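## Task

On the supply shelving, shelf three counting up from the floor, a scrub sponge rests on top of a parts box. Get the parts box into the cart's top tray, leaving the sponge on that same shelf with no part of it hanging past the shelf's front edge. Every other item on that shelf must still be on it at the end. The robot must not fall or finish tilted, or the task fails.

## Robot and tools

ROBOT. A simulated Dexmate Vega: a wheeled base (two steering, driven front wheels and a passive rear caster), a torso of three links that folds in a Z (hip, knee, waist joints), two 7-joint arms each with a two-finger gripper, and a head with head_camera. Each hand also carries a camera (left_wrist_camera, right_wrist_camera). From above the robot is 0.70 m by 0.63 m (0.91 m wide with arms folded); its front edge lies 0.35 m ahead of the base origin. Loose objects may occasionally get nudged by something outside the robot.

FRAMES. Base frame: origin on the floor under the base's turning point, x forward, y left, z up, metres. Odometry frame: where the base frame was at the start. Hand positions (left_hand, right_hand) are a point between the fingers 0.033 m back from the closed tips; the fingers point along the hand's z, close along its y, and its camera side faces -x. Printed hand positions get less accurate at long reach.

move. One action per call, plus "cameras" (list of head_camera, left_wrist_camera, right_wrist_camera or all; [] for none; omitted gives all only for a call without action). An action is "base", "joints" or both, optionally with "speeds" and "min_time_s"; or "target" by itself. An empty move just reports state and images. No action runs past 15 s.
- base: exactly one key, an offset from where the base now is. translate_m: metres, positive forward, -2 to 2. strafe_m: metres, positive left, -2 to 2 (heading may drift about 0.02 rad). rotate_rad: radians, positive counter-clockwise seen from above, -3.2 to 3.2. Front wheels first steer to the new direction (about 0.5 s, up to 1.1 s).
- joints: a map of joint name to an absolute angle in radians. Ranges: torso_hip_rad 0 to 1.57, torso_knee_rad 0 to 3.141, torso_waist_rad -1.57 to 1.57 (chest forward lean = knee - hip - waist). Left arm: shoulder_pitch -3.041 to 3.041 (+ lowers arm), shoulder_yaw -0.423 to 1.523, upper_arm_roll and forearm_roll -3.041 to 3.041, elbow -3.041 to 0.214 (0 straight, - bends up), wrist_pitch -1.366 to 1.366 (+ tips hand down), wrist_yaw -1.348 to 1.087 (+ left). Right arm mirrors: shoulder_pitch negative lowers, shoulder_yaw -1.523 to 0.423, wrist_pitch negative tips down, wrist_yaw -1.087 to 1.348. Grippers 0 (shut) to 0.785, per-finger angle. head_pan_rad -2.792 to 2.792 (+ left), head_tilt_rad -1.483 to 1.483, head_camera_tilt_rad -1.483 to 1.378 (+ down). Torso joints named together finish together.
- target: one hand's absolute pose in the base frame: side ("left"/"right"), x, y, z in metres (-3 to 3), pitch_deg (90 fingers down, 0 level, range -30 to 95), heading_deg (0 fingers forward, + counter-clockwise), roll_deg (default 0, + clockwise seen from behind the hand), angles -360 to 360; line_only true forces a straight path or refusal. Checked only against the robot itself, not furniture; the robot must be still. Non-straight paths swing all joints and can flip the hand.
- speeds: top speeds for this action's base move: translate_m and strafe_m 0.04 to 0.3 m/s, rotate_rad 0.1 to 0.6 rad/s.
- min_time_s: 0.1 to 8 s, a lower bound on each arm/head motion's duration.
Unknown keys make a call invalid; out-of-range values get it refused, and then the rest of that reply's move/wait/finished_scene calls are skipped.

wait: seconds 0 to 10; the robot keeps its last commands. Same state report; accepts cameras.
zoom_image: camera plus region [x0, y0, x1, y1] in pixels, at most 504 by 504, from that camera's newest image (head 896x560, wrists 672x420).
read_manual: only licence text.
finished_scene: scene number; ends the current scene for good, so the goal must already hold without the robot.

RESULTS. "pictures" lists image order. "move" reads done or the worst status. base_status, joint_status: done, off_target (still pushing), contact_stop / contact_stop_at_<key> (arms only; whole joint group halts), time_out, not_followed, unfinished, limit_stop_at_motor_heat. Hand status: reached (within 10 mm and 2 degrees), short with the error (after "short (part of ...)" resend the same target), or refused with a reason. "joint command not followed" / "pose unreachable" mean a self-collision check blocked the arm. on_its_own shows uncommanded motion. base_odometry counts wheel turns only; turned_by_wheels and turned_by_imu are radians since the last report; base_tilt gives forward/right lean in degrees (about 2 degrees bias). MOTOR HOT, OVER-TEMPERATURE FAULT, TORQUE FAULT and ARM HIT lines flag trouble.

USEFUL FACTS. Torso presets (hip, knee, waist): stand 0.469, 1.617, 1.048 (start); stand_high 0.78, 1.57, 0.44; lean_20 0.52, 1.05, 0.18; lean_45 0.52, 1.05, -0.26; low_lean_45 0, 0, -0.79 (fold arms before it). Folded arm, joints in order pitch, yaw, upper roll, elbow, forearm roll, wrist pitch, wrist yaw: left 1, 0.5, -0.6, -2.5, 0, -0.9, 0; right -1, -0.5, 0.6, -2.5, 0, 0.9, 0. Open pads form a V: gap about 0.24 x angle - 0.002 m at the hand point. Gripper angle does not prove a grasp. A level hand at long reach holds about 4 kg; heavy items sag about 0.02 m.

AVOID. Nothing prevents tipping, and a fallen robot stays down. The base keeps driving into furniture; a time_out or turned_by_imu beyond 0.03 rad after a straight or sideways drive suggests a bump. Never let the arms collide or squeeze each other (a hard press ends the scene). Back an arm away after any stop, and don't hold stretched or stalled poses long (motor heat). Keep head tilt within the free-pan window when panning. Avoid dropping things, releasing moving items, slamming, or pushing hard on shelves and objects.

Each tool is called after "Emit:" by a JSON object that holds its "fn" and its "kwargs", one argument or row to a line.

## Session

Emit:
{"fn": "move", "kwargs": {
  "joints": {"head_pan_rad": -1.3, "head_camera_tilt_rad": 0.2},
  "cameras": ["head_camera"]
}}

Emit:
{"fn": "move", "kwargs": {
  "joints": {"head_pan_rad": 0, "head_camera_tilt_rad": 0.2},
  "cameras": ["head_camera"]
}}

Emit:
{"fn": "move", "kwargs": {
  "joints": {"head_pan_rad": 1.3, "head_camera_tilt_rad": 0.2},
  "cameras": ["head_camera"]
}}

Emit:
{"fn": "move", "kwargs": {
  "joints": {"head_pan_rad": 2.5, "head_camera_tilt_rad": 0.2},
  "cameras": ["head_camera"]
}}

Scene clock: 1.53 s.
Joint torques (N m): left_arm=[8.19 1.05 1.4 -5.02 -0.03 -3.03 -0.03] | right_arm=[-5.48 0.9 0.75 -5.48 -0.24 4.09 0.1]
move: done
base_odometry: x=+0.000 y=+0.000 heading=+0.000
turned_by_wheels: +0.000
turned_by_imu: +0.000
base_tilt: forward=+0.1 right=+0.3
base_status: not commanded
joint_positions: torso_hip_rad=+0.469 torso_knee_rad=+1.617 torso_waist_rad=+1.048 left_shoulder_pitch_rad=+2.198 left_shoulder_yaw_rad=+0.003 left_upper_arm_roll_rad=+0.005 left_elbow_rad=-1.088 left_forearm_roll_rad=-0.002 left_wrist_pitch_rad=-0.498 left_wrist_yaw_rad=-0.008 left_gripper_rad=+0.005 right_shoulder_pitch_rad=-2.186 right_shoulder_yaw_rad=+0.017 right_upper_arm_roll_rad=+0.012 right_elbow_rad=-1.116 right_forearm_roll_rad=-0.006 right_wrist_pitch_rad=+0.502 right_wrist_yaw_rad=+0.010 right_gripper_rad=+0.005 head_pan_rad=-1.299 head_tilt_rad=+0.000 head_camera_tilt_rad=+0.199
joint_status: all done
chest: x=-0.0111 y=+0.0000 z=+1.4155 quat_wxyz=(+0.999, +0.000, +0.050, +0.000) (m; base frame)
left_hand: x=+0.1936 y=+0.2243 z=+0.6017 quat_wxyz=(+0.416, +0.003, +0.909, -0.006) pitch_deg=+40.8 heading_deg=-0.9 roll_deg=-0.6 back=up (m; base frame)
right_hand: x=+0.2193 y=-0.2262 z=+0.6163 quat_wxyz=(+0.436, +0.005, +0.900, +0.003) pitch_deg=+38.2 heading_deg=+0.0 roll_deg=+0.7 back=up (m; base frame)
pictures: head_camera
camera_calibration:
head_camera: T_world_to_cam=[[-0.954291, -0.275972, 0.114748, -0.21622], [-0.168914, 0.181259, -0.968821, 1.46981], [0.246568, -0.94392, -0.219589, 0.30631], [0, 0, 0, 1]] pos_world=[-0.0335915, -0.0369542, 1.51606]

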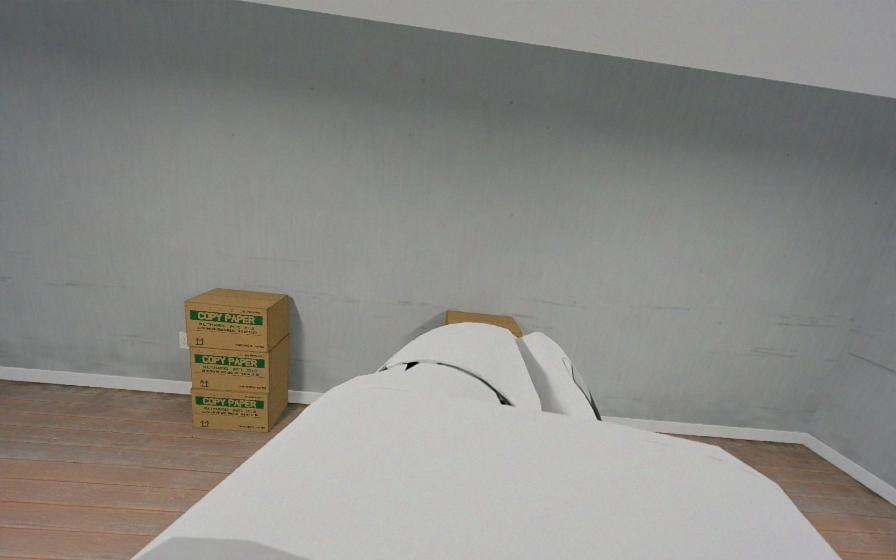

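Scene clock: 3.07 s.
Joint torques (N m): left_arm=[8.2 1.31 1.31 -3.44 -0.02 -2.95 -0.02] | right_arm=[-3.57 0.46 0.42 -3.8 -0.06 2.6 0.01]
move: done
base_odometry: x=+0.000 y=+0.000 heading=+0.000
turned_by_wheels: +0.000
turned_by_imu: +0.000
base_tilt: forward=+0.1 right=+0.3
base_status: not commanded
joint_positions: torso_hip_rad=+0.469 torso_knee_rad=+1.617 torso_waist_rad=+1.048 left_shoulder_pitch_rad=+2.198 left_shoulder_yaw_rad=+0.003 left_upper_arm_roll_rad=+0.005 left_elbow_rad=-1.088 left_forearm_roll_rad=-0.002 left_wrist_pitch_rad=-0.498 left_wrist_yaw_rad=-0.008 left_gripper_rad=+0.005 right_shoulder_pitch_rad=-2.186 right_shoulder_yaw_rad=+0.017 right_upper_arm_roll_rad=+0.012 right_elbow_rad=-1.116 right_forearm_roll_rad=-0.006 right_wrist_pitch_rad=+0.502 right_wrist_yaw_rad=+0.010 right_gripper_rad=+0.005 head_pan_rad=-0.001 head_tilt_rad=+0.000 head_camera_tilt_rad=+0.199
joint_status: all done
chest: x=-0.0111 y=+0.0000 z=+1.4155 quat_wxyz=(+0.999, +0.000, +0.050, +0.000) (m; base frame)
left_hand: x=+0.1936 y=+0.2243 z=+0.6017 quat_wxyz=(+0.416, +0.003, +0.909, -0.006) pitch_deg=+40.8 heading_deg=-0.9 roll_deg=-0.6 back=up (m; base frame)
right_hand: x=+0.2193 y=-0.2262 z=+0.6163 quat_wxyz=(+0.436, +0.005, +0.900, +0.003) pitch_deg=+38.2 heading_deg=+0.0 roll_deg=+0.7 back=up (m; base frame)
pictures: head_camera
camera_calibration:
head_camera: T_world_to_cam=[[0.00936522, -0.999796, 0.0178932, 0.00275585], [-0.290859, -0.019844, -0.95656, 1.44204], [0.95672, 0.00375399, -0.290985, 0.467768], [0, 0, 0, 1]] pos_world=[-0.0281195, 0.029615, 1.51546]

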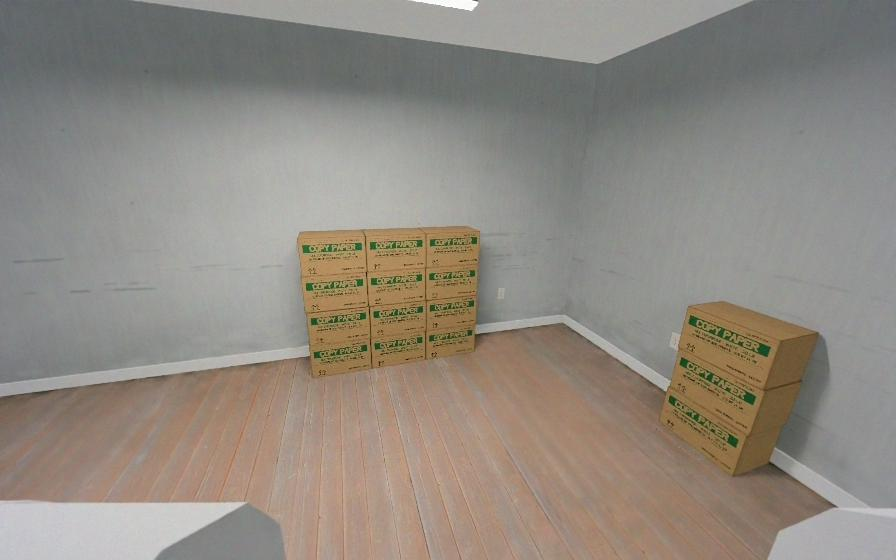

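Scene clock: 4.60 s.
Joint torques (N m): left_arm=[7.15 1.08 1.11 -4.96 -0.07 -2.37 0.16] | right_arm=[-6.24 -0.23 0.24 -5.45 -0.24 2 -0.12]
move: done
base_odometry: x=+0.000 y=+0.000 heading=+0.000
turned_by_wheels: +0.000
turned_by_imu: +0.000
base_tilt: forward=+0.2 right=+0.3
base_status: not commanded
joint_positions: torso_hip_rad=+0.469 torso_knee_rad=+1.617 torso_waist_rad=+1.048 left_shoulder_pitch_rad=+2.198 left_shoulder_yaw_rad=+0.003 left_upper_arm_roll_rad=+0.005 left_elbow_rad=-1.088 left_forearm_roll_rad=-0.002 left_wrist_pitch_rad=-0.498 left_wrist_yaw_rad=-0.008 left_gripper_rad=+0.005 right_shoulder_pitch_rad=-2.186 right_shoulder_yaw_rad=+0.017 right_upper_arm_roll_rad=+0.012 right_elbow_rad=-1.116 right_forearm_roll_rad=-0.006 right_wrist_pitch_rad=+0.502 right_wrist_yaw_rad=+0.010 right_gripper_rad=+0.005 head_pan_rad=+1.299 head_tilt_rad=+0.000 head_camera_tilt_rad=+0.199
joint_status: all done
chest: x=-0.0111 y=+0.0000 z=+1.4155 quat_wxyz=(+0.999, +0.000, +0.050, +0.000) (m; base frame)
left_hand: x=+0.1936 y=+0.2243 z=+0.6017 quat_wxyz=(+0.416, +0.003, +0.909, -0.006) pitch_deg=+40.8 heading_deg=-0.9 roll_deg=-0.6 back=up (m; base frame)
right_hand: x=+0.2193 y=-0.2262 z=+0.6163 quat_wxyz=(+0.436, +0.005, +0.900, +0.003) pitch_deg=+38.2 heading_deg=+0.0 roll_deg=+0.7 back=up (m; base frame)
pictures: head_camera
camera_calibration:
head_camera: T_world_to_cam=[[0.962427, -0.260149, -0.0778241, 0.219221], [-0.130553, -0.192006, -0.972671, 1.47851], [0.238097, 0.946285, -0.218755, 0.30449], [0, 0, 0, 1]] pos_world=[-0.0904586, 0.0527791, 1.52178]

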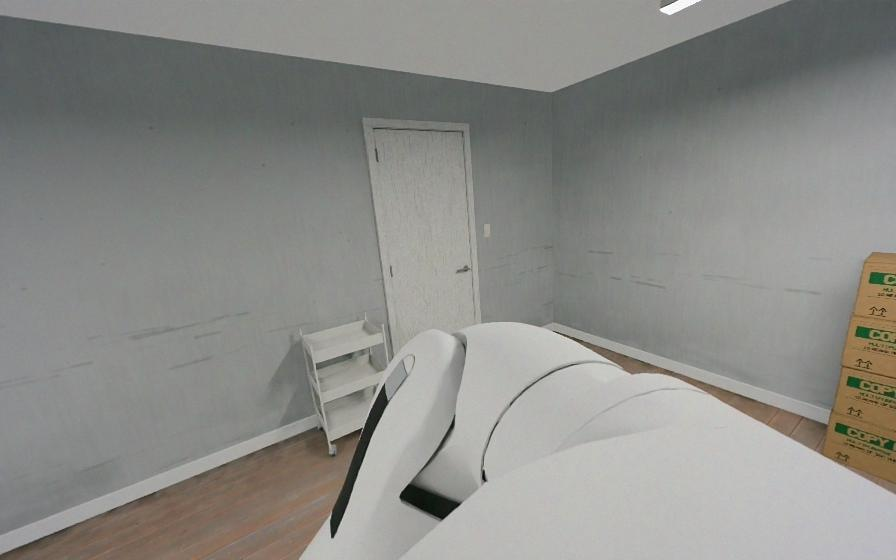

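Scene clock: 6.07 s.
Joint torques (N m): left_arm=[7.52 0.61 1.01 -4.52 0.01 -2.8 0.07] | right_arm=[-5.49 -0.15 0.89 -6.5 -0.34 4 0.03]
move: done
base_odometry: x=+0.000 y=+0.000 heading=+0.000
turned_by_wheels: +0.000
turned_by_imu: +0.000
base_tilt: forward=+0.2 right=+0.3
base_status: not commanded
joint_positions: torso_hip_rad=+0.469 torso_knee_rad=+1.617 torso_waist_rad=+1.048 left_shoulder_pitch_rad=+2.198 left_shoulder_yaw_rad=+0.003 left_upper_arm_roll_rad=+0.005 left_elbow_rad=-1.088 left_forearm_roll_rad=-0.002 left_wrist_pitch_rad=-0.498 left_wrist_yaw_rad=-0.008 left_gripper_rad=+0.005 right_shoulder_pitch_rad=-2.186 right_shoulder_yaw_rad=+0.017 right_upper_arm_roll_rad=+0.012 right_elbow_rad=-1.116 right_forearm_roll_rad=-0.006 right_wrist_pitch_rad=+0.502 right_wrist_yaw_rad=+0.010 right_gripper_rad=+0.005 head_pan_rad=+2.499 head_tilt_rad=+0.000 head_camera_tilt_rad=+0.199
joint_status: all done
chest: x=-0.0111 y=+0.0000 z=+1.4155 quat_wxyz=(+0.999, +0.000, +0.050, +0.000) (m; base frame)
left_hand: x=+0.1936 y=+0.2243 z=+0.6017 quat_wxyz=(+0.416, +0.003, +0.909, -0.006) pitch_deg=+40.8 heading_deg=-0.9 roll_deg=-0.6 back=up (m; base frame)
right_hand: x=+0.2193 y=-0.2262 z=+0.6163 quat_wxyz=(+0.436, +0.005, +0.900, +0.003) pitch_deg=+38.2 heading_deg=+0.0 roll_deg=+0.7 back=up (m; base frame)
pictures: head_camera
camera_calibration:
head_camera: T_world_to_cam=[[0.591274, 0.805453, -0.0404933, 0.134912], [0.0682986, -0.100041, -0.992636, 1.52367], [-0.803573, 0.584155, -0.114163, 0.067876], [0, 0, 0, 1]] pos_world=[-0.129291, 0.00411353, 1.52566]

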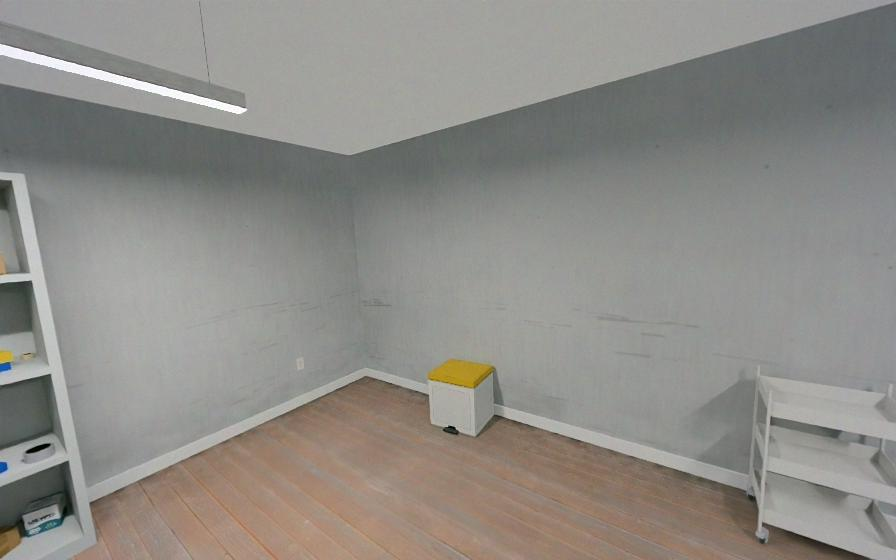

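Emit:
{"fn": "move", "kwargs": {
  "base": {"rotate_rad": -2.76},
  "joints": {"head_pan_rad": 0, "head_camera_tilt_rad": 0.3, "right_shoulder_pitch_rad": -3.0, "right_shoulder_yaw_rad": -1.18, "right_upper_arm_roll_rad": 0.517, "right_elbow_rad": -2.63, "right_forearm_roll_rad": 0.753, "right_wrist_pitch_rad": 0.303, "right_wrist_yaw_rad": -0.848, "right_gripper_rad": 0.5}
}}

Emit:
{"fn": "move", "kwargs": {
  "base": {"translate_m": 1.36}
}}

Emit:
{"fn": "move", "kwargs": {
  "base": {"rotate_rad": -0.13},
  "cameras": ["head_camera","right_wrist_camera"]
}}

Emit:
{"fn": "zoom_image", "kwargs": {
  "camera": "head_camera",
  "region": [300, 180, 660, 400]
}}

Scene clock: 13.57 s.
Joint torques (N m): left_arm=[6.93 0.68 1.14 -3.32 0.04 -3.18 0.01] | right_arm=[-4.9 -2.08 9.05 -9.52 -0.9 2.4 -0.43]
move: done
base_odometry: x=-0.001 y=+0.000 heading=-2.757
turned_by_wheels: -2.757
turned_by_imu: -2.681
base_tilt: forward=+0.1 right=+0.3
base_status: done
joint_positions: torso_hip_rad=+0.469 torso_knee_rad=+1.617 torso_waist_rad=+1.048 left_shoulder_pitch_rad=+2.198 left_shoulder_yaw_rad=+0.003 left_upper_arm_roll_rad=+0.005 left_elbow_rad=-1.088 left_forearm_roll_rad=-0.002 left_wrist_pitch_rad=-0.498 left_wrist_yaw_rad=-0.008 left_gripper_rad=+0.005 right_shoulder_pitch_rad=-2.996 right_shoulder_yaw_rad=-1.175 right_upper_arm_roll_rad=+0.514 right_elbow_rad=-2.624 right_forearm_roll_rad=+0.750 right_wrist_pitch_rad=+0.304 right_wrist_yaw_rad=-0.844 right_gripper_rad=+0.500 head_pan_rad=+0.001 head_tilt_rad=+0.000 head_camera_tilt_rad=+0.299
joint_status: all done
chest: x=-0.0111 y=+0.0000 z=+1.4155 quat_wxyz=(+0.999, +0.000, +0.050, +0.000) (m; base frame)
left_hand: x=+0.1936 y=+0.2243 z=+0.6017 quat_wxyz=(+0.416, +0.003, +0.909, -0.006) pitch_deg=+40.8 heading_deg=-0.9 roll_deg=-0.6 back=up (m; base frame)
right_hand: x=+0.4213 y=-0.2844 z=+1.1503 quat_wxyz=(+0.645, +0.001, +0.764, -0.004) pitch_deg=+9.7 heading_deg=-0.4 roll_deg=-0.3 back=up (m; base frame)
camera_calibration:
head_camera: T_world_to_cam=[[0.0124556, -0.999783, 0.0167232, 0.00476685], [-0.384828, -0.0202293, -0.922766, 1.38463], [0.922904, 0.00505805, -0.384997, 0.604477], [0, 0, 0, 1]] pos_world=[-0.0250895, 0.0297184, 1.51033]
left_wrist_camera: T_world_to_cam=[[-0.00769842, -0.999253, 0.03787, 0.199045], [-0.719286, -0.0207752, -0.694404, 0.624463], [0.694672, -0.0325852, -0.718588, 0.45872], [0, 0, 0, 1]] pos_world=[0.13204, 0.226817, 0.755723]
right_wrist_camera: T_world_to_cam=[[-0.0519238, -0.998228, 0.0290625, -0.303319], [-0.317573, -0.0110862, -0.948169, 1.2728], [0.946811, -0.058462, -0.316435, 0.103507], [0, 0, 0, 1]] pos_world=[0.290455, -0.28262, 1.24839]

Scene clock: 20.03 s.
Joint torques (N m): left_arm=[8.18 0.7 1.02 -4.03 -0.1 -3.03 0.1] | right_arm=[-4.11 -2.56 7.85 -10.56 -1.09 2.96 -0.1]
move: done
base_odometry: x=-1.263 y=-0.506 heading=-2.758
turned_by_wheels: -0.001
turned_by_imu: -0.009
base_tilt: forward=+0.1 right=+0.3
base_status: done
joint_positions: torso_hip_rad=+0.469 torso_knee_rad=+1.617 torso_waist_rad=+1.048 left_shoulder_pitch_rad=+2.198 left_shoulder_yaw_rad=+0.003 left_upper_arm_roll_rad=+0.005 left_elbow_rad=-1.088 left_forearm_roll_rad=-0.002 left_wrist_pitch_rad=-0.498 left_wrist_yaw_rad=-0.008 left_gripper_rad=+0.005 right_shoulder_pitch_rad=-3.000 right_shoulder_yaw_rad=-1.180 right_upper_arm_roll_rad=+0.517 right_elbow_rad=-2.630 right_forearm_roll_rad=+0.753 right_wrist_pitch_rad=+0.303 right_wrist_yaw_rad=-0.848 right_gripper_rad=+0.500 head_pan_rad=+0.001 head_tilt_rad=+0.000 head_camera_tilt_rad=+0.299
joint_status: not commanded
chest: x=-0.0110 y=+0.0000 z=+1.4155 quat_wxyz=(+0.999, +0.000, +0.050, +0.000) (m; base frame)
left_hand: x=+0.1936 y=+0.2243 z=+0.6016 quat_wxyz=(+0.416, +0.003, +0.909, -0.006) pitch_deg=+40.8 heading_deg=-0.9 roll_deg=-0.6 back=up (m; base frame)
right_hand: x=+0.4208 y=-0.2815 z=+1.1507 quat_wxyz=(+0.644, +0.001, +0.765, -0.001) pitch_deg=+9.9 heading_deg=-0.2 roll_deg=-0.1 back=up (m; base frame)
camera_calibration:
head_camera: T_world_to_cam=[[0.0124574, -0.999783, 0.0167217, 0.00476799], [-0.384913, -0.0202291, -0.922731, 1.38461], [0.922869, 0.00505845, -0.385081, 0.604512], [0, 0, 0, 1]] pos_world=[-0.0249898, 0.0297184, 1.51033]
left_wrist_camera: T_world_to_cam=[[-0.00769559, -0.999253, 0.0378729, 0.199042], [-0.719337, -0.0207769, -0.694351, 0.624431], [0.694619, -0.0325868, -0.718639, 0.458766], [0, 0, 0, 1]] pos_world=[0.13204, 0.226817, 0.755723]
right_wrist_camera: T_world_to_cam=[[-0.0488993, -0.998483, 0.0253024, -0.297515], [-0.319915, -0.00834078, -0.947409, 1.27402], [0.946183, -0.0544223, -0.319022, 0.108617], [0, 0, 0, 1]] pos_world=[0.290258, -0.280527, 1.2492]

Scene clock: 22.23 s.
Joint torques (N m): left_arm=[6.85 0.03 1.22 -3.83 -0.07 -3.17 0.14] | right_arm=[-4.93 -2.38 8.24 -9.99 -0.91 3.06 -0.42]
move: done
base_odometry: x=-1.263 y=-0.506 heading=-2.888
turned_by_wheels: -0.130
turned_by_imu: -0.127
base_tilt: forward=+0.1 right=+0.3
base_status: done
joint_positions: torso_hip_rad=+0.469 torso_knee_rad=+1.617 torso_waist_rad=+1.048 left_shoulder_pitch_rad=+2.198 left_shoulder_yaw_rad=+0.003 left_upper_arm_roll_rad=+0.005 left_elbow_rad=-1.088 left_forearm_roll_rad=-0.002 left_wrist_pitch_rad=-0.498 left_wrist_yaw_rad=-0.008 left_gripper_rad=+0.005 right_shoulder_pitch_rad=-3.000 right_shoulder_yaw_rad=-1.180 right_upper_arm_roll_rad=+0.517 right_elbow_rad=-2.630 right_forearm_roll_rad=+0.753 right_wrist_pitch_rad=+0.303 right_wrist_yaw_rad=-0.848 right_gripper_rad=+0.500 head_pan_rad=+0.001 head_tilt_rad=+0.000 head_camera_tilt_rad=+0.299
joint_status: not commanded
chest: x=-0.0110 y=+0.0000 z=+1.4155 quat_wxyz=(+0.999, +0.000, +0.050, +0.000) (m; base frame)
left_hand: x=+0.1936 y=+0.2243 z=+0.6016 quat_wxyz=(+0.416, +0.003, +0.909, -0.006) pitch_deg=+40.8 heading_deg=-0.9 roll_deg=-0.6 back=up (m; base frame)
right_hand: x=+0.4208 y=-0.2815 z=+1.1507 quat_wxyz=(+0.644, +0.001, +0.765, -0.001) pitch_deg=+9.9 heading_deg=-0.2 roll_deg=-0.1 back=up (m; base frame)
pictures: head_camera, right_wrist_camera
camera_calibration:
head_camera: T_world_to_cam=[[0.012326, -0.999785, 0.0166695, 0.00484359], [-0.384915, -0.0201303, -0.922733, 1.38461], [0.92287, 0.00495732, -0.38508, 0.604513], [0, 0, 0, 1]] pos_world=[-0.0249894, 0.0297183, 1.51033]
right_wrist_camera: T_world_to_cam=[[-0.0489299, -0.998484, 0.0252074, -0.297388], [-0.31991, -0.00824111, -0.947412, 1.27405], [0.946184, -0.0544209, -0.319022, 0.108617], [0, 0, 0, 1]] pos_world=[0.290258, -0.280527, 1.2492]

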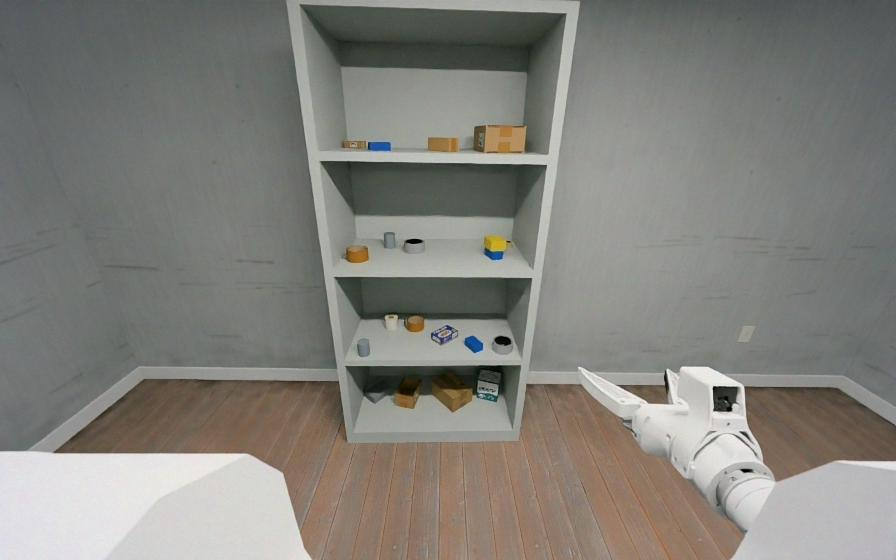

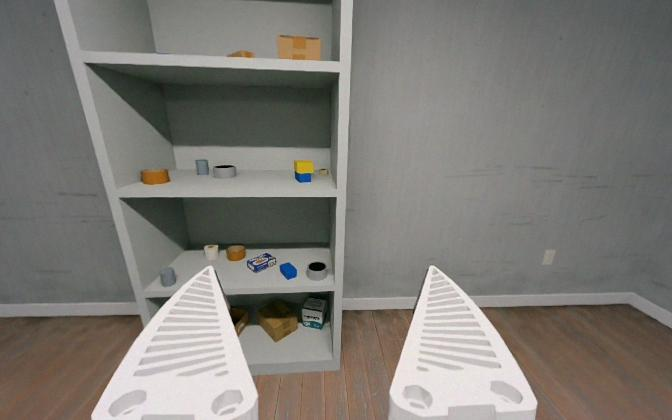

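Scaled by 1.400 from the camera's 896x560 image, which has a finer 960x600 frame.

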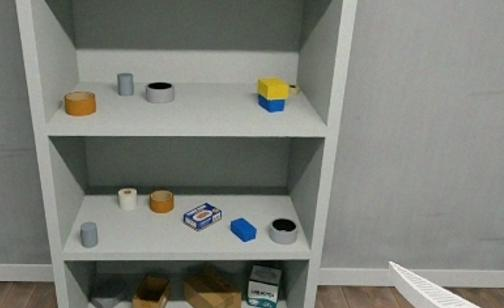

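Emit:
{"fn": "move", "kwargs": {
  "base": {"translate_m": 0.58},
  "joints": {"head_camera_tilt_rad": 0.5},
  "cameras": ["head_camera","right_wrist_camera"]
}}

Emit:
{"fn": "zoom_image", "kwargs": {
  "camera": "head_camera",
  "region": [460, 220, 610, 320]
}}

Emit:
{"fn": "zoom_image", "kwargs": {
  "camera": "right_wrist_camera",
  "region": [230, 150, 370, 250]
}}

Scene clock: 26.57 s.
Joint torques (N m): left_arm=[6.51 1.06 1.37 -4.06 -0.06 -2.65 -0.1] | right_arm=[-2.48 -1.36 8.29 -8.51 -1.38 2.86 -0.46]
move: done
base_odometry: x=-1.824 y=-0.651 heading=-2.889
turned_by_wheels: -0.001
turned_by_imu: -0.004
base_tilt: forward=+0.2 right=+0.3
base_status: done
joint_positions: torso_hip_rad=+0.469 torso_knee_rad=+1.617 torso_waist_rad=+1.048 left_shoulder_pitch_rad=+2.198 left_shoulder_yaw_rad=+0.003 left_upper_arm_roll_rad=+0.005 left_elbow_rad=-1.088 left_forearm_roll_rad=-0.002 left_wrist_pitch_rad=-0.498 left_wrist_yaw_rad=-0.008 left_gripper_rad=+0.005 right_shoulder_pitch_rad=-3.000 right_shoulder_yaw_rad=-1.180 right_upper_arm_roll_rad=+0.517 right_elbow_rad=-2.630 right_forearm_roll_rad=+0.753 right_wrist_pitch_rad=+0.303 right_wrist_yaw_rad=-0.848 right_gripper_rad=+0.500 head_pan_rad=+0.001 head_tilt_rad=+0.000 head_camera_tilt_rad=+0.499
joint_status: all done
chest: x=-0.0110 y=+0.0000 z=+1.4155 quat_wxyz=(+0.999, +0.000, +0.050, +0.000) (m; base frame)
left_hand: x=+0.1936 y=+0.2243 z=+0.6016 quat_wxyz=(+0.416, +0.003, +0.909, -0.006) pitch_deg=+40.8 heading_deg=-0.9 roll_deg=-0.6 back=up (m; base frame)
right_hand: x=+0.4208 y=-0.2815 z=+1.1507 quat_wxyz=(+0.644, +0.001, +0.765, -0.001) pitch_deg=+9.9 heading_deg=-0.2 roll_deg=-0.1 back=up (m; base frame)
pictures: head_camera, right_wrist_camera
camera_calibration:
head_camera: T_world_to_cam=[[0.0155061, -0.999781, 0.0140515, 0.00896457], [-0.560587, -0.0203295, -0.827846, 1.23016], [0.82795, 0.00495957, -0.560779, 0.857605], [0, 0, 0, 1]] pos_world=[-0.0205809, 0.0297178, 1.49919]
right_wrist_camera: T_world_to_cam=[[-0.0489299, -0.998484, 0.0252074, -0.297388], [-0.31991, -0.00824111, -0.947412, 1.27405], [0.946184, -0.0544209, -0.319022, 0.108617], [0, 0, 0, 1]] pos_world=[0.290258, -0.280527, 1.2492]

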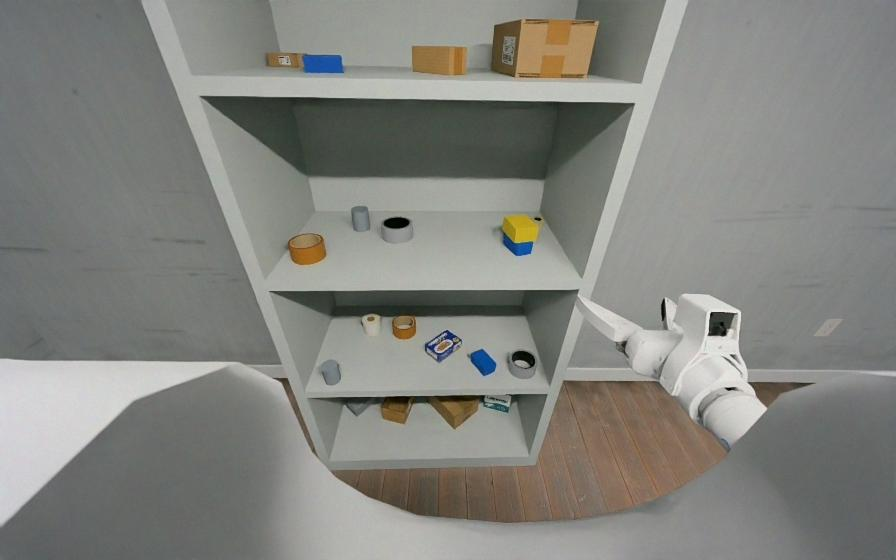

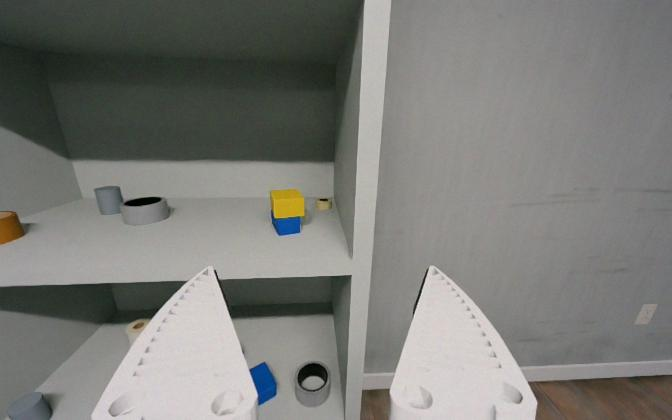

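Scaled by 3.360 from the camera's 896x560 image, which has a finer 960x600 frame.

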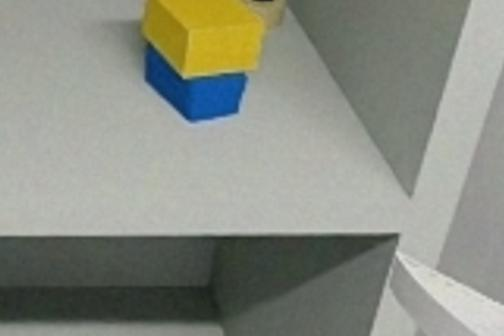

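Scaled by 3.600 from the camera's 672x420 image, which has a finer 960x600 frame.

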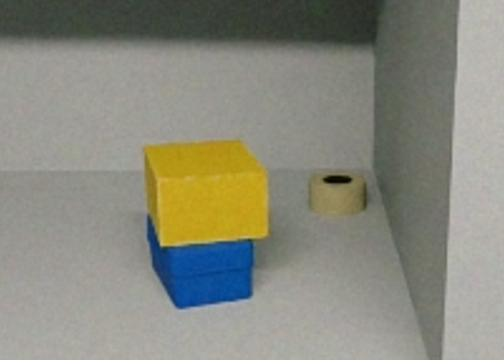

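Emit:
{"fn": "move", "kwargs": {
  "base": {"translate_m": 0.23},
  "speeds": {"translate_m": 0.2}
}}

Emit:
{"fn": "move", "kwargs": {
  "target": {"side":"right","x":0.555,"y":-0.251,"z":1.075,"pitch_deg":12,"heading_deg":20},
  "cameras": ["head_camera","right_wrist_camera"]
}}

Emit:
{"fn": "zoom_image", "kwargs": {
  "camera": "head_camera",
  "region": [460, 220, 610, 340]
}}

Emit:
{"fn": "zoom_image", "kwargs": {
  "camera": "right_wrist_camera",
  "region": [200, 130, 440, 330]
}}

Scene clock: 30.17 s.
Joint torques (N m): left_arm=[7.37 0.92 1.13 -3.81 -0.08 -2.56 0.05] | right_arm=[-4.31 -1.98 8.12 -8.86 -1.58 2.68 -0.4]
move: done
base_odometry: x=-2.047 y=-0.708 heading=-2.890
turned_by_wheels: -0.001
turned_by_imu: -0.001
base_tilt: forward=+0.2 right=+0.3
base_status: done
joint_positions: torso_hip_rad=+0.469 torso_knee_rad=+1.617 torso_waist_rad=+1.048 left_shoulder_pitch_rad=+2.198 left_shoulder_yaw_rad=+0.003 left_upper_arm_roll_rad=+0.005 left_elbow_rad=-1.088 left_forearm_roll_rad=-0.002 left_wrist_pitch_rad=-0.498 left_wrist_yaw_rad=-0.008 left_gripper_rad=+0.005 right_shoulder_pitch_rad=-3.000 right_shoulder_yaw_rad=-1.180 right_upper_arm_roll_rad=+0.517 right_elbow_rad=-2.630 right_forearm_roll_rad=+0.753 right_wrist_pitch_rad=+0.303 right_wrist_yaw_rad=-0.848 right_gripper_rad=+0.500 head_pan_rad=+0.001 head_tilt_rad=+0.000 head_camera_tilt_rad=+0.499
joint_status: not commanded
chest: x=-0.0110 y=+0.0000 z=+1.4155 quat_wxyz=(+0.999, +0.000, +0.050, +0.000) (m; base frame)
left_hand: x=+0.1936 y=+0.2243 z=+0.6016 quat_wxyz=(+0.416, +0.003, +0.909, -0.006) pitch_deg=+40.8 heading_deg=-0.9 roll_deg=-0.6 back=up (m; base frame)
right_hand: x=+0.4208 y=-0.2815 z=+1.1507 quat_wxyz=(+0.644, +0.001, +0.765, -0.001) pitch_deg=+9.9 heading_deg=-0.2 roll_deg=-0.1 back=up (m; base frame)
camera_calibration:
head_camera: T_world_to_cam=[[0.0155061, -0.999781, 0.0140515, 0.00896457], [-0.560587, -0.0203295, -0.827846, 1.23016], [0.82795, 0.00495957, -0.560779, 0.857605], [0, 0, 0, 1]] pos_world=[-0.0205809, 0.0297178, 1.49919]
left_wrist_camera: T_world_to_cam=[[-0.00769559, -0.999253, 0.0378729, 0.199042], [-0.719337, -0.0207769, -0.694351, 0.624431], [0.694619, -0.0325868, -0.718639, 0.458766], [0, 0, 0, 1]] pos_world=[0.13204, 0.226817, 0.755723]
right_wrist_camera: T_world_to_cam=[[-0.0489299, -0.998484, 0.0252074, -0.297388], [-0.31991, -0.00824111, -0.947412, 1.27405], [0.946184, -0.0544209, -0.319022, 0.108617], [0, 0, 0, 1]] pos_world=[0.290258, -0.280527, 1.2492]

Scene clock: 35.50 s.
Joint torques (N m): left_arm=[6.82 0.74 1 -4.59 -0.02 -2.61 0.04] | right_arm=[30.73 -12.43 13.34 27.36 7.17 -7.47 -3.43]
move: done
base_odometry: x=-2.047 y=-0.708 heading=-2.891
turned_by_wheels: -0.001
turned_by_imu: -0.010
base_tilt: forward=+0.0 right=+0.2
base_status: not commanded
joint_positions: torso_hip_rad=+0.471 torso_knee_rad=+1.615 torso_waist_rad=+1.049 left_shoulder_pitch_rad=+2.198 left_shoulder_yaw_rad=+0.003 left_upper_arm_roll_rad=+0.005 left_elbow_rad=-1.088 left_forearm_roll_rad=-0.002 left_wrist_pitch_rad=-0.498 left_wrist_yaw_rad=-0.008 left_gripper_rad=+0.005 right_shoulder_pitch_rad=-2.178 right_shoulder_yaw_rad=-1.523 right_upper_arm_roll_rad=-0.060 right_elbow_rad=-2.100 right_forearm_roll_rad=+1.155 right_wrist_pitch_rad=+0.422 right_wrist_yaw_rad=-0.283 right_gripper_rad=+0.500 head_pan_rad=+0.001 head_tilt_rad=+0.000 head_camera_tilt_rad=+0.499
joint_status: not commanded
chest: x=-0.0153 y=+0.0000 z=+1.4156 quat_wxyz=(+0.999, +0.000, +0.048, +0.000) (m; base frame)
left_hand: x=+0.1933 y=+0.2243 z=+0.6028 quat_wxyz=(+0.419, +0.003, +0.908, -0.006) pitch_deg=+40.5 heading_deg=-0.9 roll_deg=-0.6 back=up (m; base frame)
right_hand: x=+0.5509 y=-0.2485 z=+1.0786 quat_wxyz=(+0.622, -0.136, +0.763, +0.111) pitch_deg=+11.6 heading_deg=+20.2 roll_deg=+0.0 back=up (m; base frame)
right_hand_status: reached (straight line, planned for 3.6 s): 6 mm and 0.4 deg off.
pictures: head_camera, right_wrist_camera
camera_calibration:
head_camera: T_world_to_cam=[[0.0152991, -0.999784, 0.0141014, 0.00895275], [-0.556587, -0.0202315, -0.830543, 1.23191], [0.830648, 0.00485794, -0.556776, 0.855581], [0, 0, 0, 1]] pos_world=[-0.0251606, 0.0297177, 1.49939]
right_wrist_camera: T_world_to_cam=[[0.302258, -0.952895, 0.0251147, -0.438278], [-0.324576, -0.127657, -0.937205, 1.2094], [0.896265, 0.275126, -0.347873, 0.104843], [0, 0, 0, 1]] pos_world=[0.43105, -0.29209, 1.18094]

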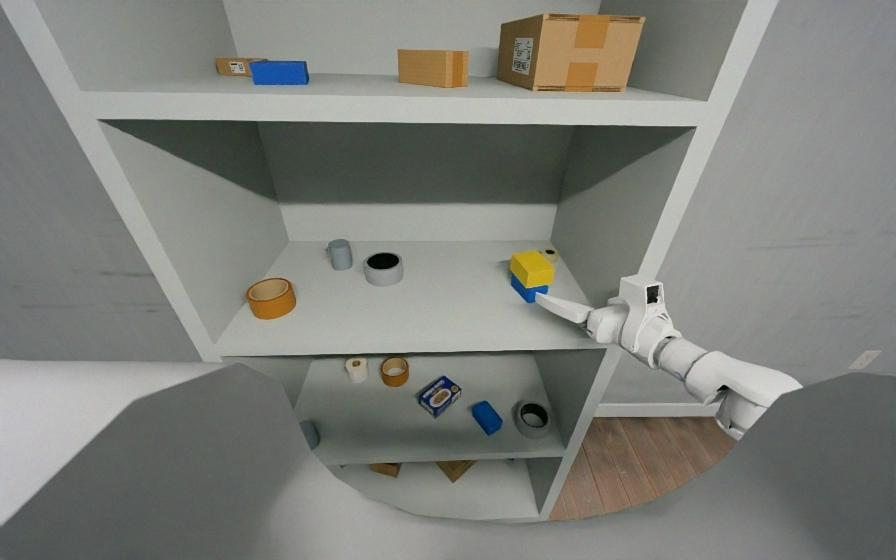

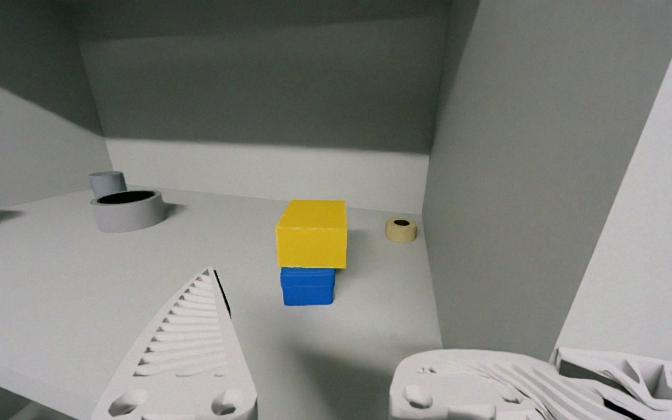

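Scaled by 3.360 from the camera's 896x560 image, which has a finer 960x600 frame.

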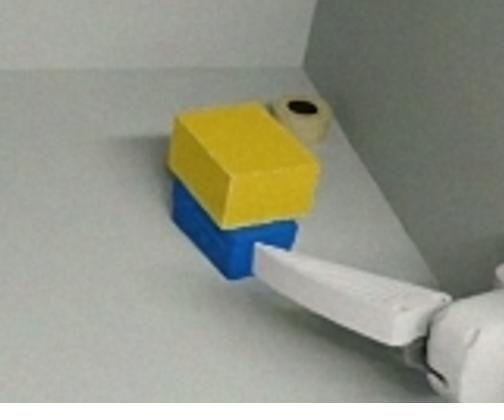

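Scaled by 2.100 from the camera's 672x420 image, which has a finer 960x600 frame.

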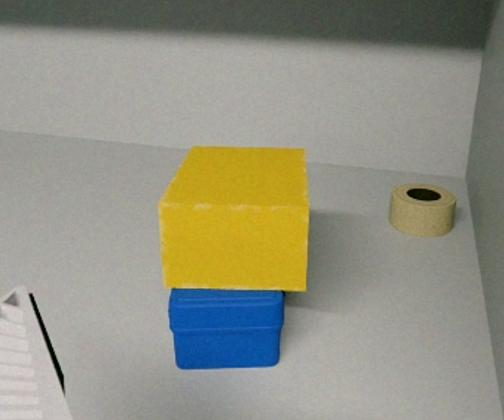

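Emit:
{"fn": "move", "kwargs": {
  "target": {"side":"right","x":0.50,"y":-0.19,"z":1.085,"pitch_deg":12,"heading_deg":10,"line_only":true},
  "cameras": ["head_camera","right_wrist_camera"]
}}

Scene clock: 39.17 s.
Joint torques (N m): left_arm=[8.47 0.95 0.94 -3.5 -0.03 -2.59 0.04] | right_arm=[11.23 -3.49 4.5 -9.71 -1.55 2.53 -0.64]
move: done
base_odometry: x=-2.047 y=-0.708 heading=-2.889
turned_by_wheels: +0.002
turned_by_imu: +0.005
base_tilt: forward=+0.1 right=+0.3
base_status: not commanded
joint_positions: torso_hip_rad=+0.469 torso_knee_rad=+1.617 torso_waist_rad=+1.048 left_shoulder_pitch_rad=+2.198 left_shoulder_yaw_rad=+0.003 left_upper_arm_roll_rad=+0.005 left_elbow_rad=-1.088 left_forearm_roll_rad=-0.002 left_wrist_pitch_rad=-0.498 left_wrist_yaw_rad=-0.008 left_gripper_rad=+0.005 right_shoulder_pitch_rad=-2.026 right_shoulder_yaw_rad=-1.318 right_upper_arm_roll_rad=-0.289 right_elbow_rad=-2.449 right_forearm_roll_rad=+0.893 right_wrist_pitch_rad=+0.162 right_wrist_yaw_rad=-0.768 right_gripper_rad=+0.500 head_pan_rad=+0.000 head_tilt_rad=+0.000 head_camera_tilt_rad=+0.500
joint_status: not commanded
chest: x=-0.0112 y=+0.0000 z=+1.4155 quat_wxyz=(+0.999, +0.000, +0.050, +0.000) (m; base frame)
left_hand: x=+0.1936 y=+0.2243 z=+0.6017 quat_wxyz=(+0.416, +0.003, +0.909, -0.006) pitch_deg=+40.8 heading_deg=-0.9 roll_deg=-0.6 back=up (m; base frame)
right_hand: x=+0.5030 y=-0.1909 z=+1.0814 quat_wxyz=(+0.624, -0.069, +0.776, +0.055) pitch_deg=+12.4 heading_deg=+10.1 roll_deg=+0.0 back=up (m; base frame)
right_hand_status: reached (straight line, planned for 1.9 s): 5 mm and 0.4 deg off.
pictures: head_camera, right_wrist_camera
camera_calibration:
head_camera: T_world_to_cam=[[0.0150646, -0.999787, 0.0141168, 0.00875994], [-0.560594, -0.020136, -0.827846, 1.23004], [0.827954, 0.00455737, -0.560778, 0.85778], [0, 0, 0, 1]] pos_world=[-0.0207795, 0.029617, 1.49919]
right_wrist_camera: T_world_to_cam=[[0.131006, -0.991048, 0.0257141, -0.290761], [-0.35378, -0.0709645, -0.932633, 1.22439], [0.926108, 0.113084, -0.35991, 0.0999408], [0, 0, 0, 1]] pos_world=[0.378702, -0.212571, 1.18536]

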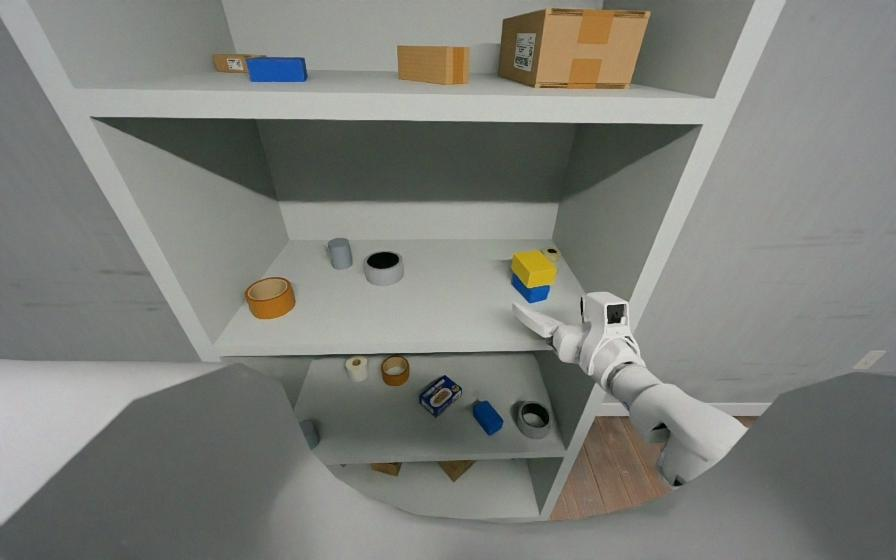

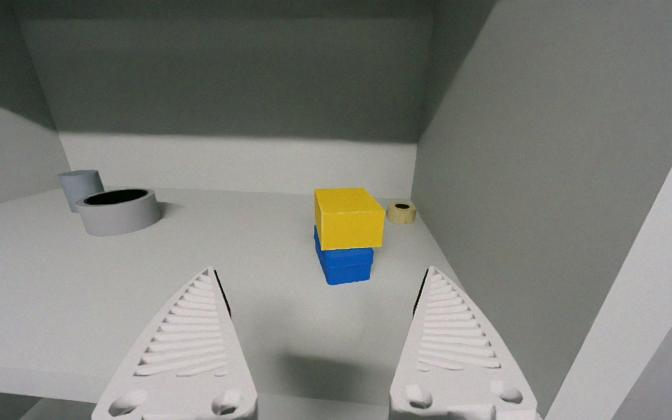

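Emit:
{"fn": "zoom_image", "kwargs": {
  "camera": "right_wrist_camera",
  "region": [280, 170, 440, 300]
}}

Emit:
{"fn": "zoom_image", "kwargs": {
  "camera": "head_camera",
  "region": [480, 230, 600, 330]
}}

Scaled by 3.150 from the camera's 672x420 image, which has a finer 960x600 frame.

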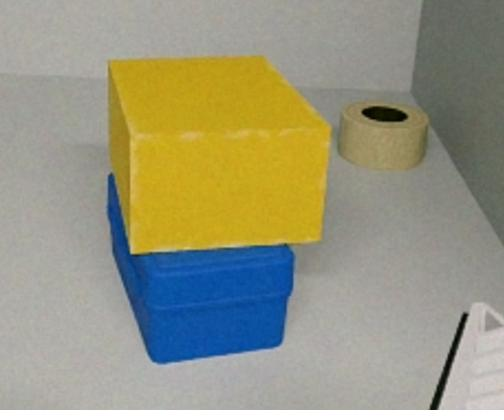

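Scaled by 4.200 from the camera's 896x560 image, which has a finer 960x600 frame.

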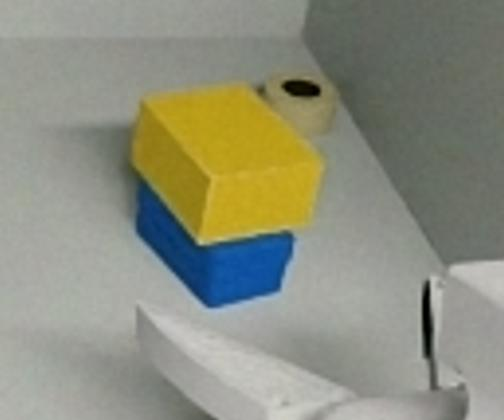

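Emit:
{"fn": "move", "kwargs": {
  "joints": {"right_gripper_rad": 0.43}
}}

Emit:
{"fn": "move", "kwargs": {
  "target": {"side":"right","x":0.55,"y":-0.216,"z":1.07,"pitch_deg":12,"heading_deg":14,"line_only":true},
  "cameras": ["right_wrist_camera"]
}}

Scene clock: 41.63 s.
Joint torques (N m): left_arm=[8.08 -0.01 1.01 -3.81 -0.06 -2.66 -0.04] | right_arm=[10.07 -1 4.22 -9.15 -1.16 1.59 -0.42]
move: done
base_odometry: x=-2.047 y=-0.708 heading=-2.889
turned_by_wheels: +0.000
turned_by_imu: +0.001
base_tilt: forward=+0.1 right=+0.3
base_status: not commanded
joint_positions: torso_hip_rad=+0.469 torso_knee_rad=+1.617 torso_waist_rad=+1.048 left_shoulder_pitch_rad=+2.198 left_shoulder_yaw_rad=+0.003 left_upper_arm_roll_rad=+0.005 left_elbow_rad=-1.088 left_forearm_roll_rad=-0.002 left_wrist_pitch_rad=-0.498 left_wrist_yaw_rad=-0.008 left_gripper_rad=+0.005 right_shoulder_pitch_rad=-2.023 right_shoulder_yaw_rad=-1.315 right_upper_arm_roll_rad=-0.293 right_elbow_rad=-2.453 right_forearm_roll_rad=+0.890 right_wrist_pitch_rad=+0.158 right_wrist_yaw_rad=-0.774 right_gripper_rad=+0.430 head_pan_rad=+0.000 head_tilt_rad=+0.000 head_camera_tilt_rad=+0.500
joint_status: all done
chest: x=-0.0112 y=+0.0000 z=+1.4155 quat_wxyz=(+0.999, +0.000, +0.050, +0.000) (m; base frame)
left_hand: x=+0.1936 y=+0.2243 z=+0.6017 quat_wxyz=(+0.416, +0.003, +0.909, -0.006) pitch_deg=+40.8 heading_deg=-0.9 roll_deg=-0.6 back=up (m; base frame)
right_hand: x=+0.5025 y=-0.1902 z=+1.0820 quat_wxyz=(+0.625, -0.068, +0.776, +0.055) pitch_deg=+12.3 heading_deg=+10.0 roll_deg=+0.0 back=up (m; base frame)
camera_calibration:
head_camera: T_world_to_cam=[[0.0150646, -0.999787, 0.0141168, 0.00875994], [-0.560594, -0.020136, -0.827846, 1.23004], [0.827954, 0.00455737, -0.560778, 0.85778], [0, 0, 0, 1]] pos_world=[-0.0207795, 0.029617, 1.49919]
left_wrist_camera: T_world_to_cam=[[-0.00770381, -0.999253, 0.0378691, 0.199046], [-0.719188, -0.0207753, -0.694505, 0.624456], [0.694773, -0.0325853, -0.71849, 0.458702], [0, 0, 0, 1]] pos_world=[0.13194, 0.226817, 0.755723]
right_wrist_camera: T_world_to_cam=[[0.128837, -0.991331, 0.025751, -0.289074], [-0.353239, -0.0701413, -0.9329, 1.22506], [0.926619, 0.111096, -0.359214, 0.099265], [0, 0, 0, 1]] pos_world=[0.378, -0.211669, 1.18596]

Scene clock: 44.17 s.
Joint torques (N m): left_arm=[6.47 -0.64 1.45 -4.66 -0.06 -3 0.06] | right_arm=[12.71 -8.46 10.6 -4.33 -0.53 3.24 0.1]
move: done
base_odometry: x=-2.047 y=-0.708 heading=-2.889
turned_by_wheels: +0.000
turned_by_imu: +0.001
base_tilt: forward=+0.1 right=+0.3
base_status: not commanded
joint_positions: torso_hip_rad=+0.469 torso_knee_rad=+1.617 torso_waist_rad=+1.048 left_shoulder_pitch_rad=+2.198 left_shoulder_yaw_rad=+0.003 left_upper_arm_roll_rad=+0.005 left_elbow_rad=-1.088 left_forearm_roll_rad=-0.002 left_wrist_pitch_rad=-0.498 left_wrist_yaw_rad=-0.008 left_gripper_rad=+0.005 right_shoulder_pitch_rad=-1.940 right_shoulder_yaw_rad=-1.329 right_upper_arm_roll_rad=-0.274 right_elbow_rad=-2.265 right_forearm_roll_rad=+0.992 right_wrist_pitch_rad=+0.207 right_wrist_yaw_rad=-0.534 right_gripper_rad=+0.430 head_pan_rad=+0.000 head_tilt_rad=+0.000 head_camera_tilt_rad=+0.500
joint_status: not commanded
chest: x=-0.0112 y=+0.0000 z=+1.4155 quat_wxyz=(+0.999, +0.000, +0.050, +0.000) (m; base frame)
left_hand: x=+0.1936 y=+0.2243 z=+0.6017 quat_wxyz=(+0.416, +0.003, +0.909, -0.006) pitch_deg=+40.8 heading_deg=-0.9 roll_deg=-0.6 back=up (m; base frame)
right_hand: x=+0.5486 y=-0.2152 z=+1.0694 quat_wxyz=(+0.624, -0.094, +0.772, +0.076) pitch_deg=+12.1 heading_deg=+13.9 roll_deg=+0.0 back=up (m; base frame)
right_hand_status: reached (straight line, planned for 1.1 s): 2 mm and 0.1 deg off.
pictures: right_wrist_camera
camera_calibration:
right_wrist_camera: T_world_to_cam=[[0.196442, -0.980176, 0.0258046, -0.354158], [-0.344081, -0.0935551, -0.934268, 1.21925], [0.918161, 0.174651, -0.355638, 0.0692003], [0, 0, 0, 1]] pos_world=[0.425553, -0.245157, 1.17285]

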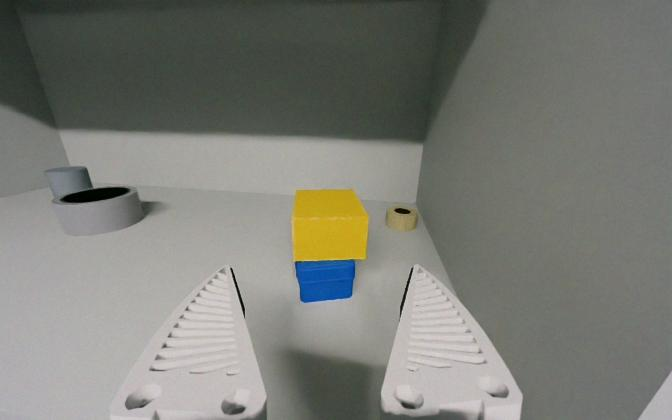

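Emit:
{"fn": "move", "kwargs": {
  "target": {"side":"right","x":0.705,"y":-0.187,"z":1.045,"pitch_deg":12,"heading_deg":19,"line_only":true},
  "cameras": ["right_wrist_camera","head_camera"]
}}

Emit:
{"fn": "zoom_image", "kwargs": {
  "camera": "head_camera",
  "region": [460, 220, 640, 340]
}}

Scene clock: 48.70 s.
Joint torques (N m): left_arm=[6.73 -0.67 1.14 -4.22 -0.08 -2.39 -0.18] | right_arm=[19.72 -3.89 5.06 -5.04 -0.62 3.23 -0.13]
move: done
base_odometry: x=-2.047 y=-0.708 heading=-2.889
turned_by_wheels: +0.000
turned_by_imu: +0.001
base_tilt: forward=+0.2 right=+0.3
base_status: not commanded
joint_positions: torso_hip_rad=+0.469 torso_knee_rad=+1.617 torso_waist_rad=+1.048 left_shoulder_pitch_rad=+2.198 left_shoulder_yaw_rad=+0.003 left_upper_arm_roll_rad=+0.005 left_elbow_rad=-1.088 left_forearm_roll_rad=-0.002 left_wrist_pitch_rad=-0.498 left_wrist_yaw_rad=-0.008 left_gripper_rad=+0.005 right_shoulder_pitch_rad=-1.296 right_shoulder_yaw_rad=-0.913 right_upper_arm_roll_rad=-0.561 right_elbow_rad=-1.775 right_forearm_roll_rad=+0.899 right_wrist_pitch_rad=-0.068 right_wrist_yaw_rad=-0.174 right_gripper_rad=+0.430 head_pan_rad=+0.000 head_tilt_rad=+0.000 head_camera_tilt_rad=+0.500
joint_status: not commanded
chest: x=-0.0112 y=+0.0000 z=+1.4155 quat_wxyz=(+0.999, +0.000, +0.050, +0.000) (m; base frame)
left_hand: x=+0.1936 y=+0.2243 z=+0.6017 quat_wxyz=(+0.416, +0.003, +0.909, -0.006) pitch_deg=+40.8 heading_deg=-0.9 roll_deg=-0.6 back=up (m; base frame)
right_hand: x=+0.7034 y=-0.1879 z=+1.0447 quat_wxyz=(+0.621, -0.128, +0.767, +0.103) pitch_deg=+12.0 heading_deg=+18.9 roll_deg=+0.0 back=up (m; base frame)
right_hand_status: reached (straight line, planned for 2.4 s): 2 mm and 0.1 deg off.
pictures: head_camera, right_wrist_camera
camera_calibration:
head_camera: T_world_to_cam=[[0.0150658, -0.999787, 0.0141146, 0.00876339], [-0.560662, -0.0201351, -0.8278, 1.22997], [0.827908, 0.00455797, -0.560846, 0.857881], [0, 0, 0, 1]] pos_world=[-0.0207798, 0.029617, 1.49919]
right_wrist_camera: T_world_to_cam=[[0.280762, -0.959424, 0.0260596, -0.412886], [-0.333654, -0.123025, -0.934634, 1.23953], [0.899916, 0.253714, -0.354656, -0.0598228], [0, 0, 0, 1]] pos_world=[0.583332, -0.228462, 1.14805]

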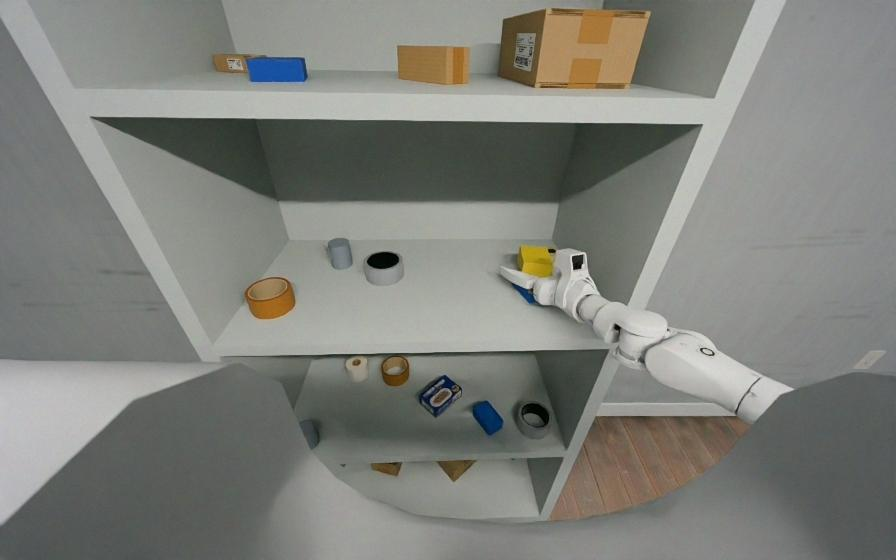

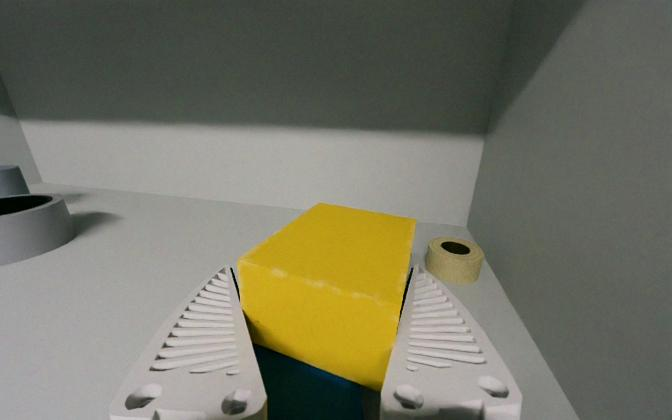

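Scaled by 2.800 from the camera's 896x560 image, which has a finer 960x600 frame.

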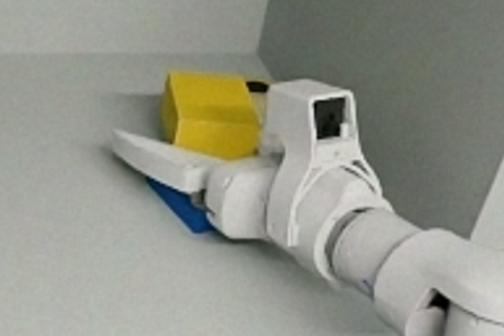

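Emit:
{"fn": "move", "kwargs": {
  "target": {"side":"right","x":0.703,"y":-0.190,"z":1.045,"pitch_deg":12,"heading_deg":4,"line_only":true},
  "cameras": ["right_wrist_camera"]
}}

Scene clock: 52.37 s.
Joint torques (N m): left_arm=[7.16 0.73 1.09 -4.28 -0.04 -2.79 0.23] | right_arm=[19.62 -3.16 4.68 -12.07 -0.73 3.04 0]
move: done
base_odometry: x=-2.047 y=-0.708 heading=-2.889
turned_by_wheels: +0.000
turned_by_imu: +0.001
base_tilt: forward=+0.2 right=+0.3
base_status: not commanded
joint_positions: torso_hip_rad=+0.469 torso_knee_rad=+1.617 torso_waist_rad=+1.048 left_shoulder_pitch_rad=+2.198 left_shoulder_yaw_rad=+0.003 left_upper_arm_roll_rad=+0.005 left_elbow_rad=-1.088 left_forearm_roll_rad=-0.002 left_wrist_pitch_rad=-0.498 left_wrist_yaw_rad=-0.008 left_gripper_rad=+0.005 right_shoulder_pitch_rad=-1.302 right_shoulder_yaw_rad=-0.758 right_upper_arm_roll_rad=-0.604 right_elbow_rad=-1.879 right_forearm_roll_rad=+0.827 right_wrist_pitch_rad=-0.159 right_wrist_yaw_rad=-0.581 right_gripper_rad=+0.430 head_pan_rad=+0.000 head_tilt_rad=+0.000 head_camera_tilt_rad=+0.500
joint_status: not commanded
chest: x=-0.0112 y=+0.0000 z=+1.4155 quat_wxyz=(+0.999, +0.000, +0.050, +0.000) (m; base frame)
left_hand: x=+0.1936 y=+0.2243 z=+0.6017 quat_wxyz=(+0.416, +0.003, +0.909, -0.006) pitch_deg=+40.8 heading_deg=-0.9 roll_deg=-0.6 back=up (m; base frame)
right_hand: x=+0.7030 y=-0.1902 z=+1.0443 quat_wxyz=(+0.628, -0.028, +0.777, +0.023) pitch_deg=+12.1 heading_deg=+4.2 roll_deg=+0.0 back=up (m; base frame)
right_hand_status: reached (straight line, planned for 1.6 s): 1 mm and 0.2 deg off.
pictures: right_wrist_camera
camera_calibration:
right_wrist_camera: T_world_to_cam=[[0.0277307, -0.999271, 0.0262307, -0.244782], [-0.354533, -0.0343668, -0.934412, 1.26998], [0.934632, 0.0166123, -0.355228, -0.127953], [0, 0, 0, 1]] pos_world=[0.576626, -0.198833, 1.14765]

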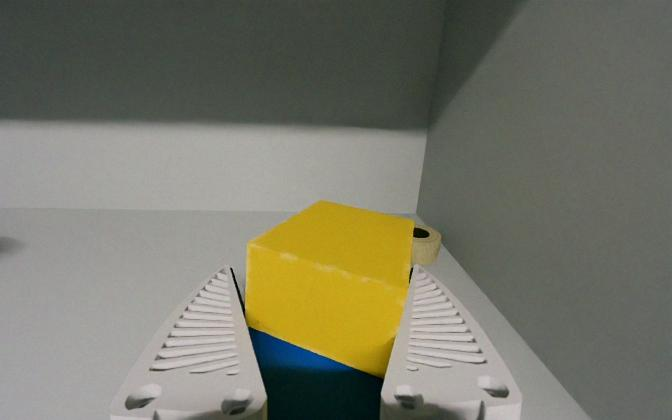

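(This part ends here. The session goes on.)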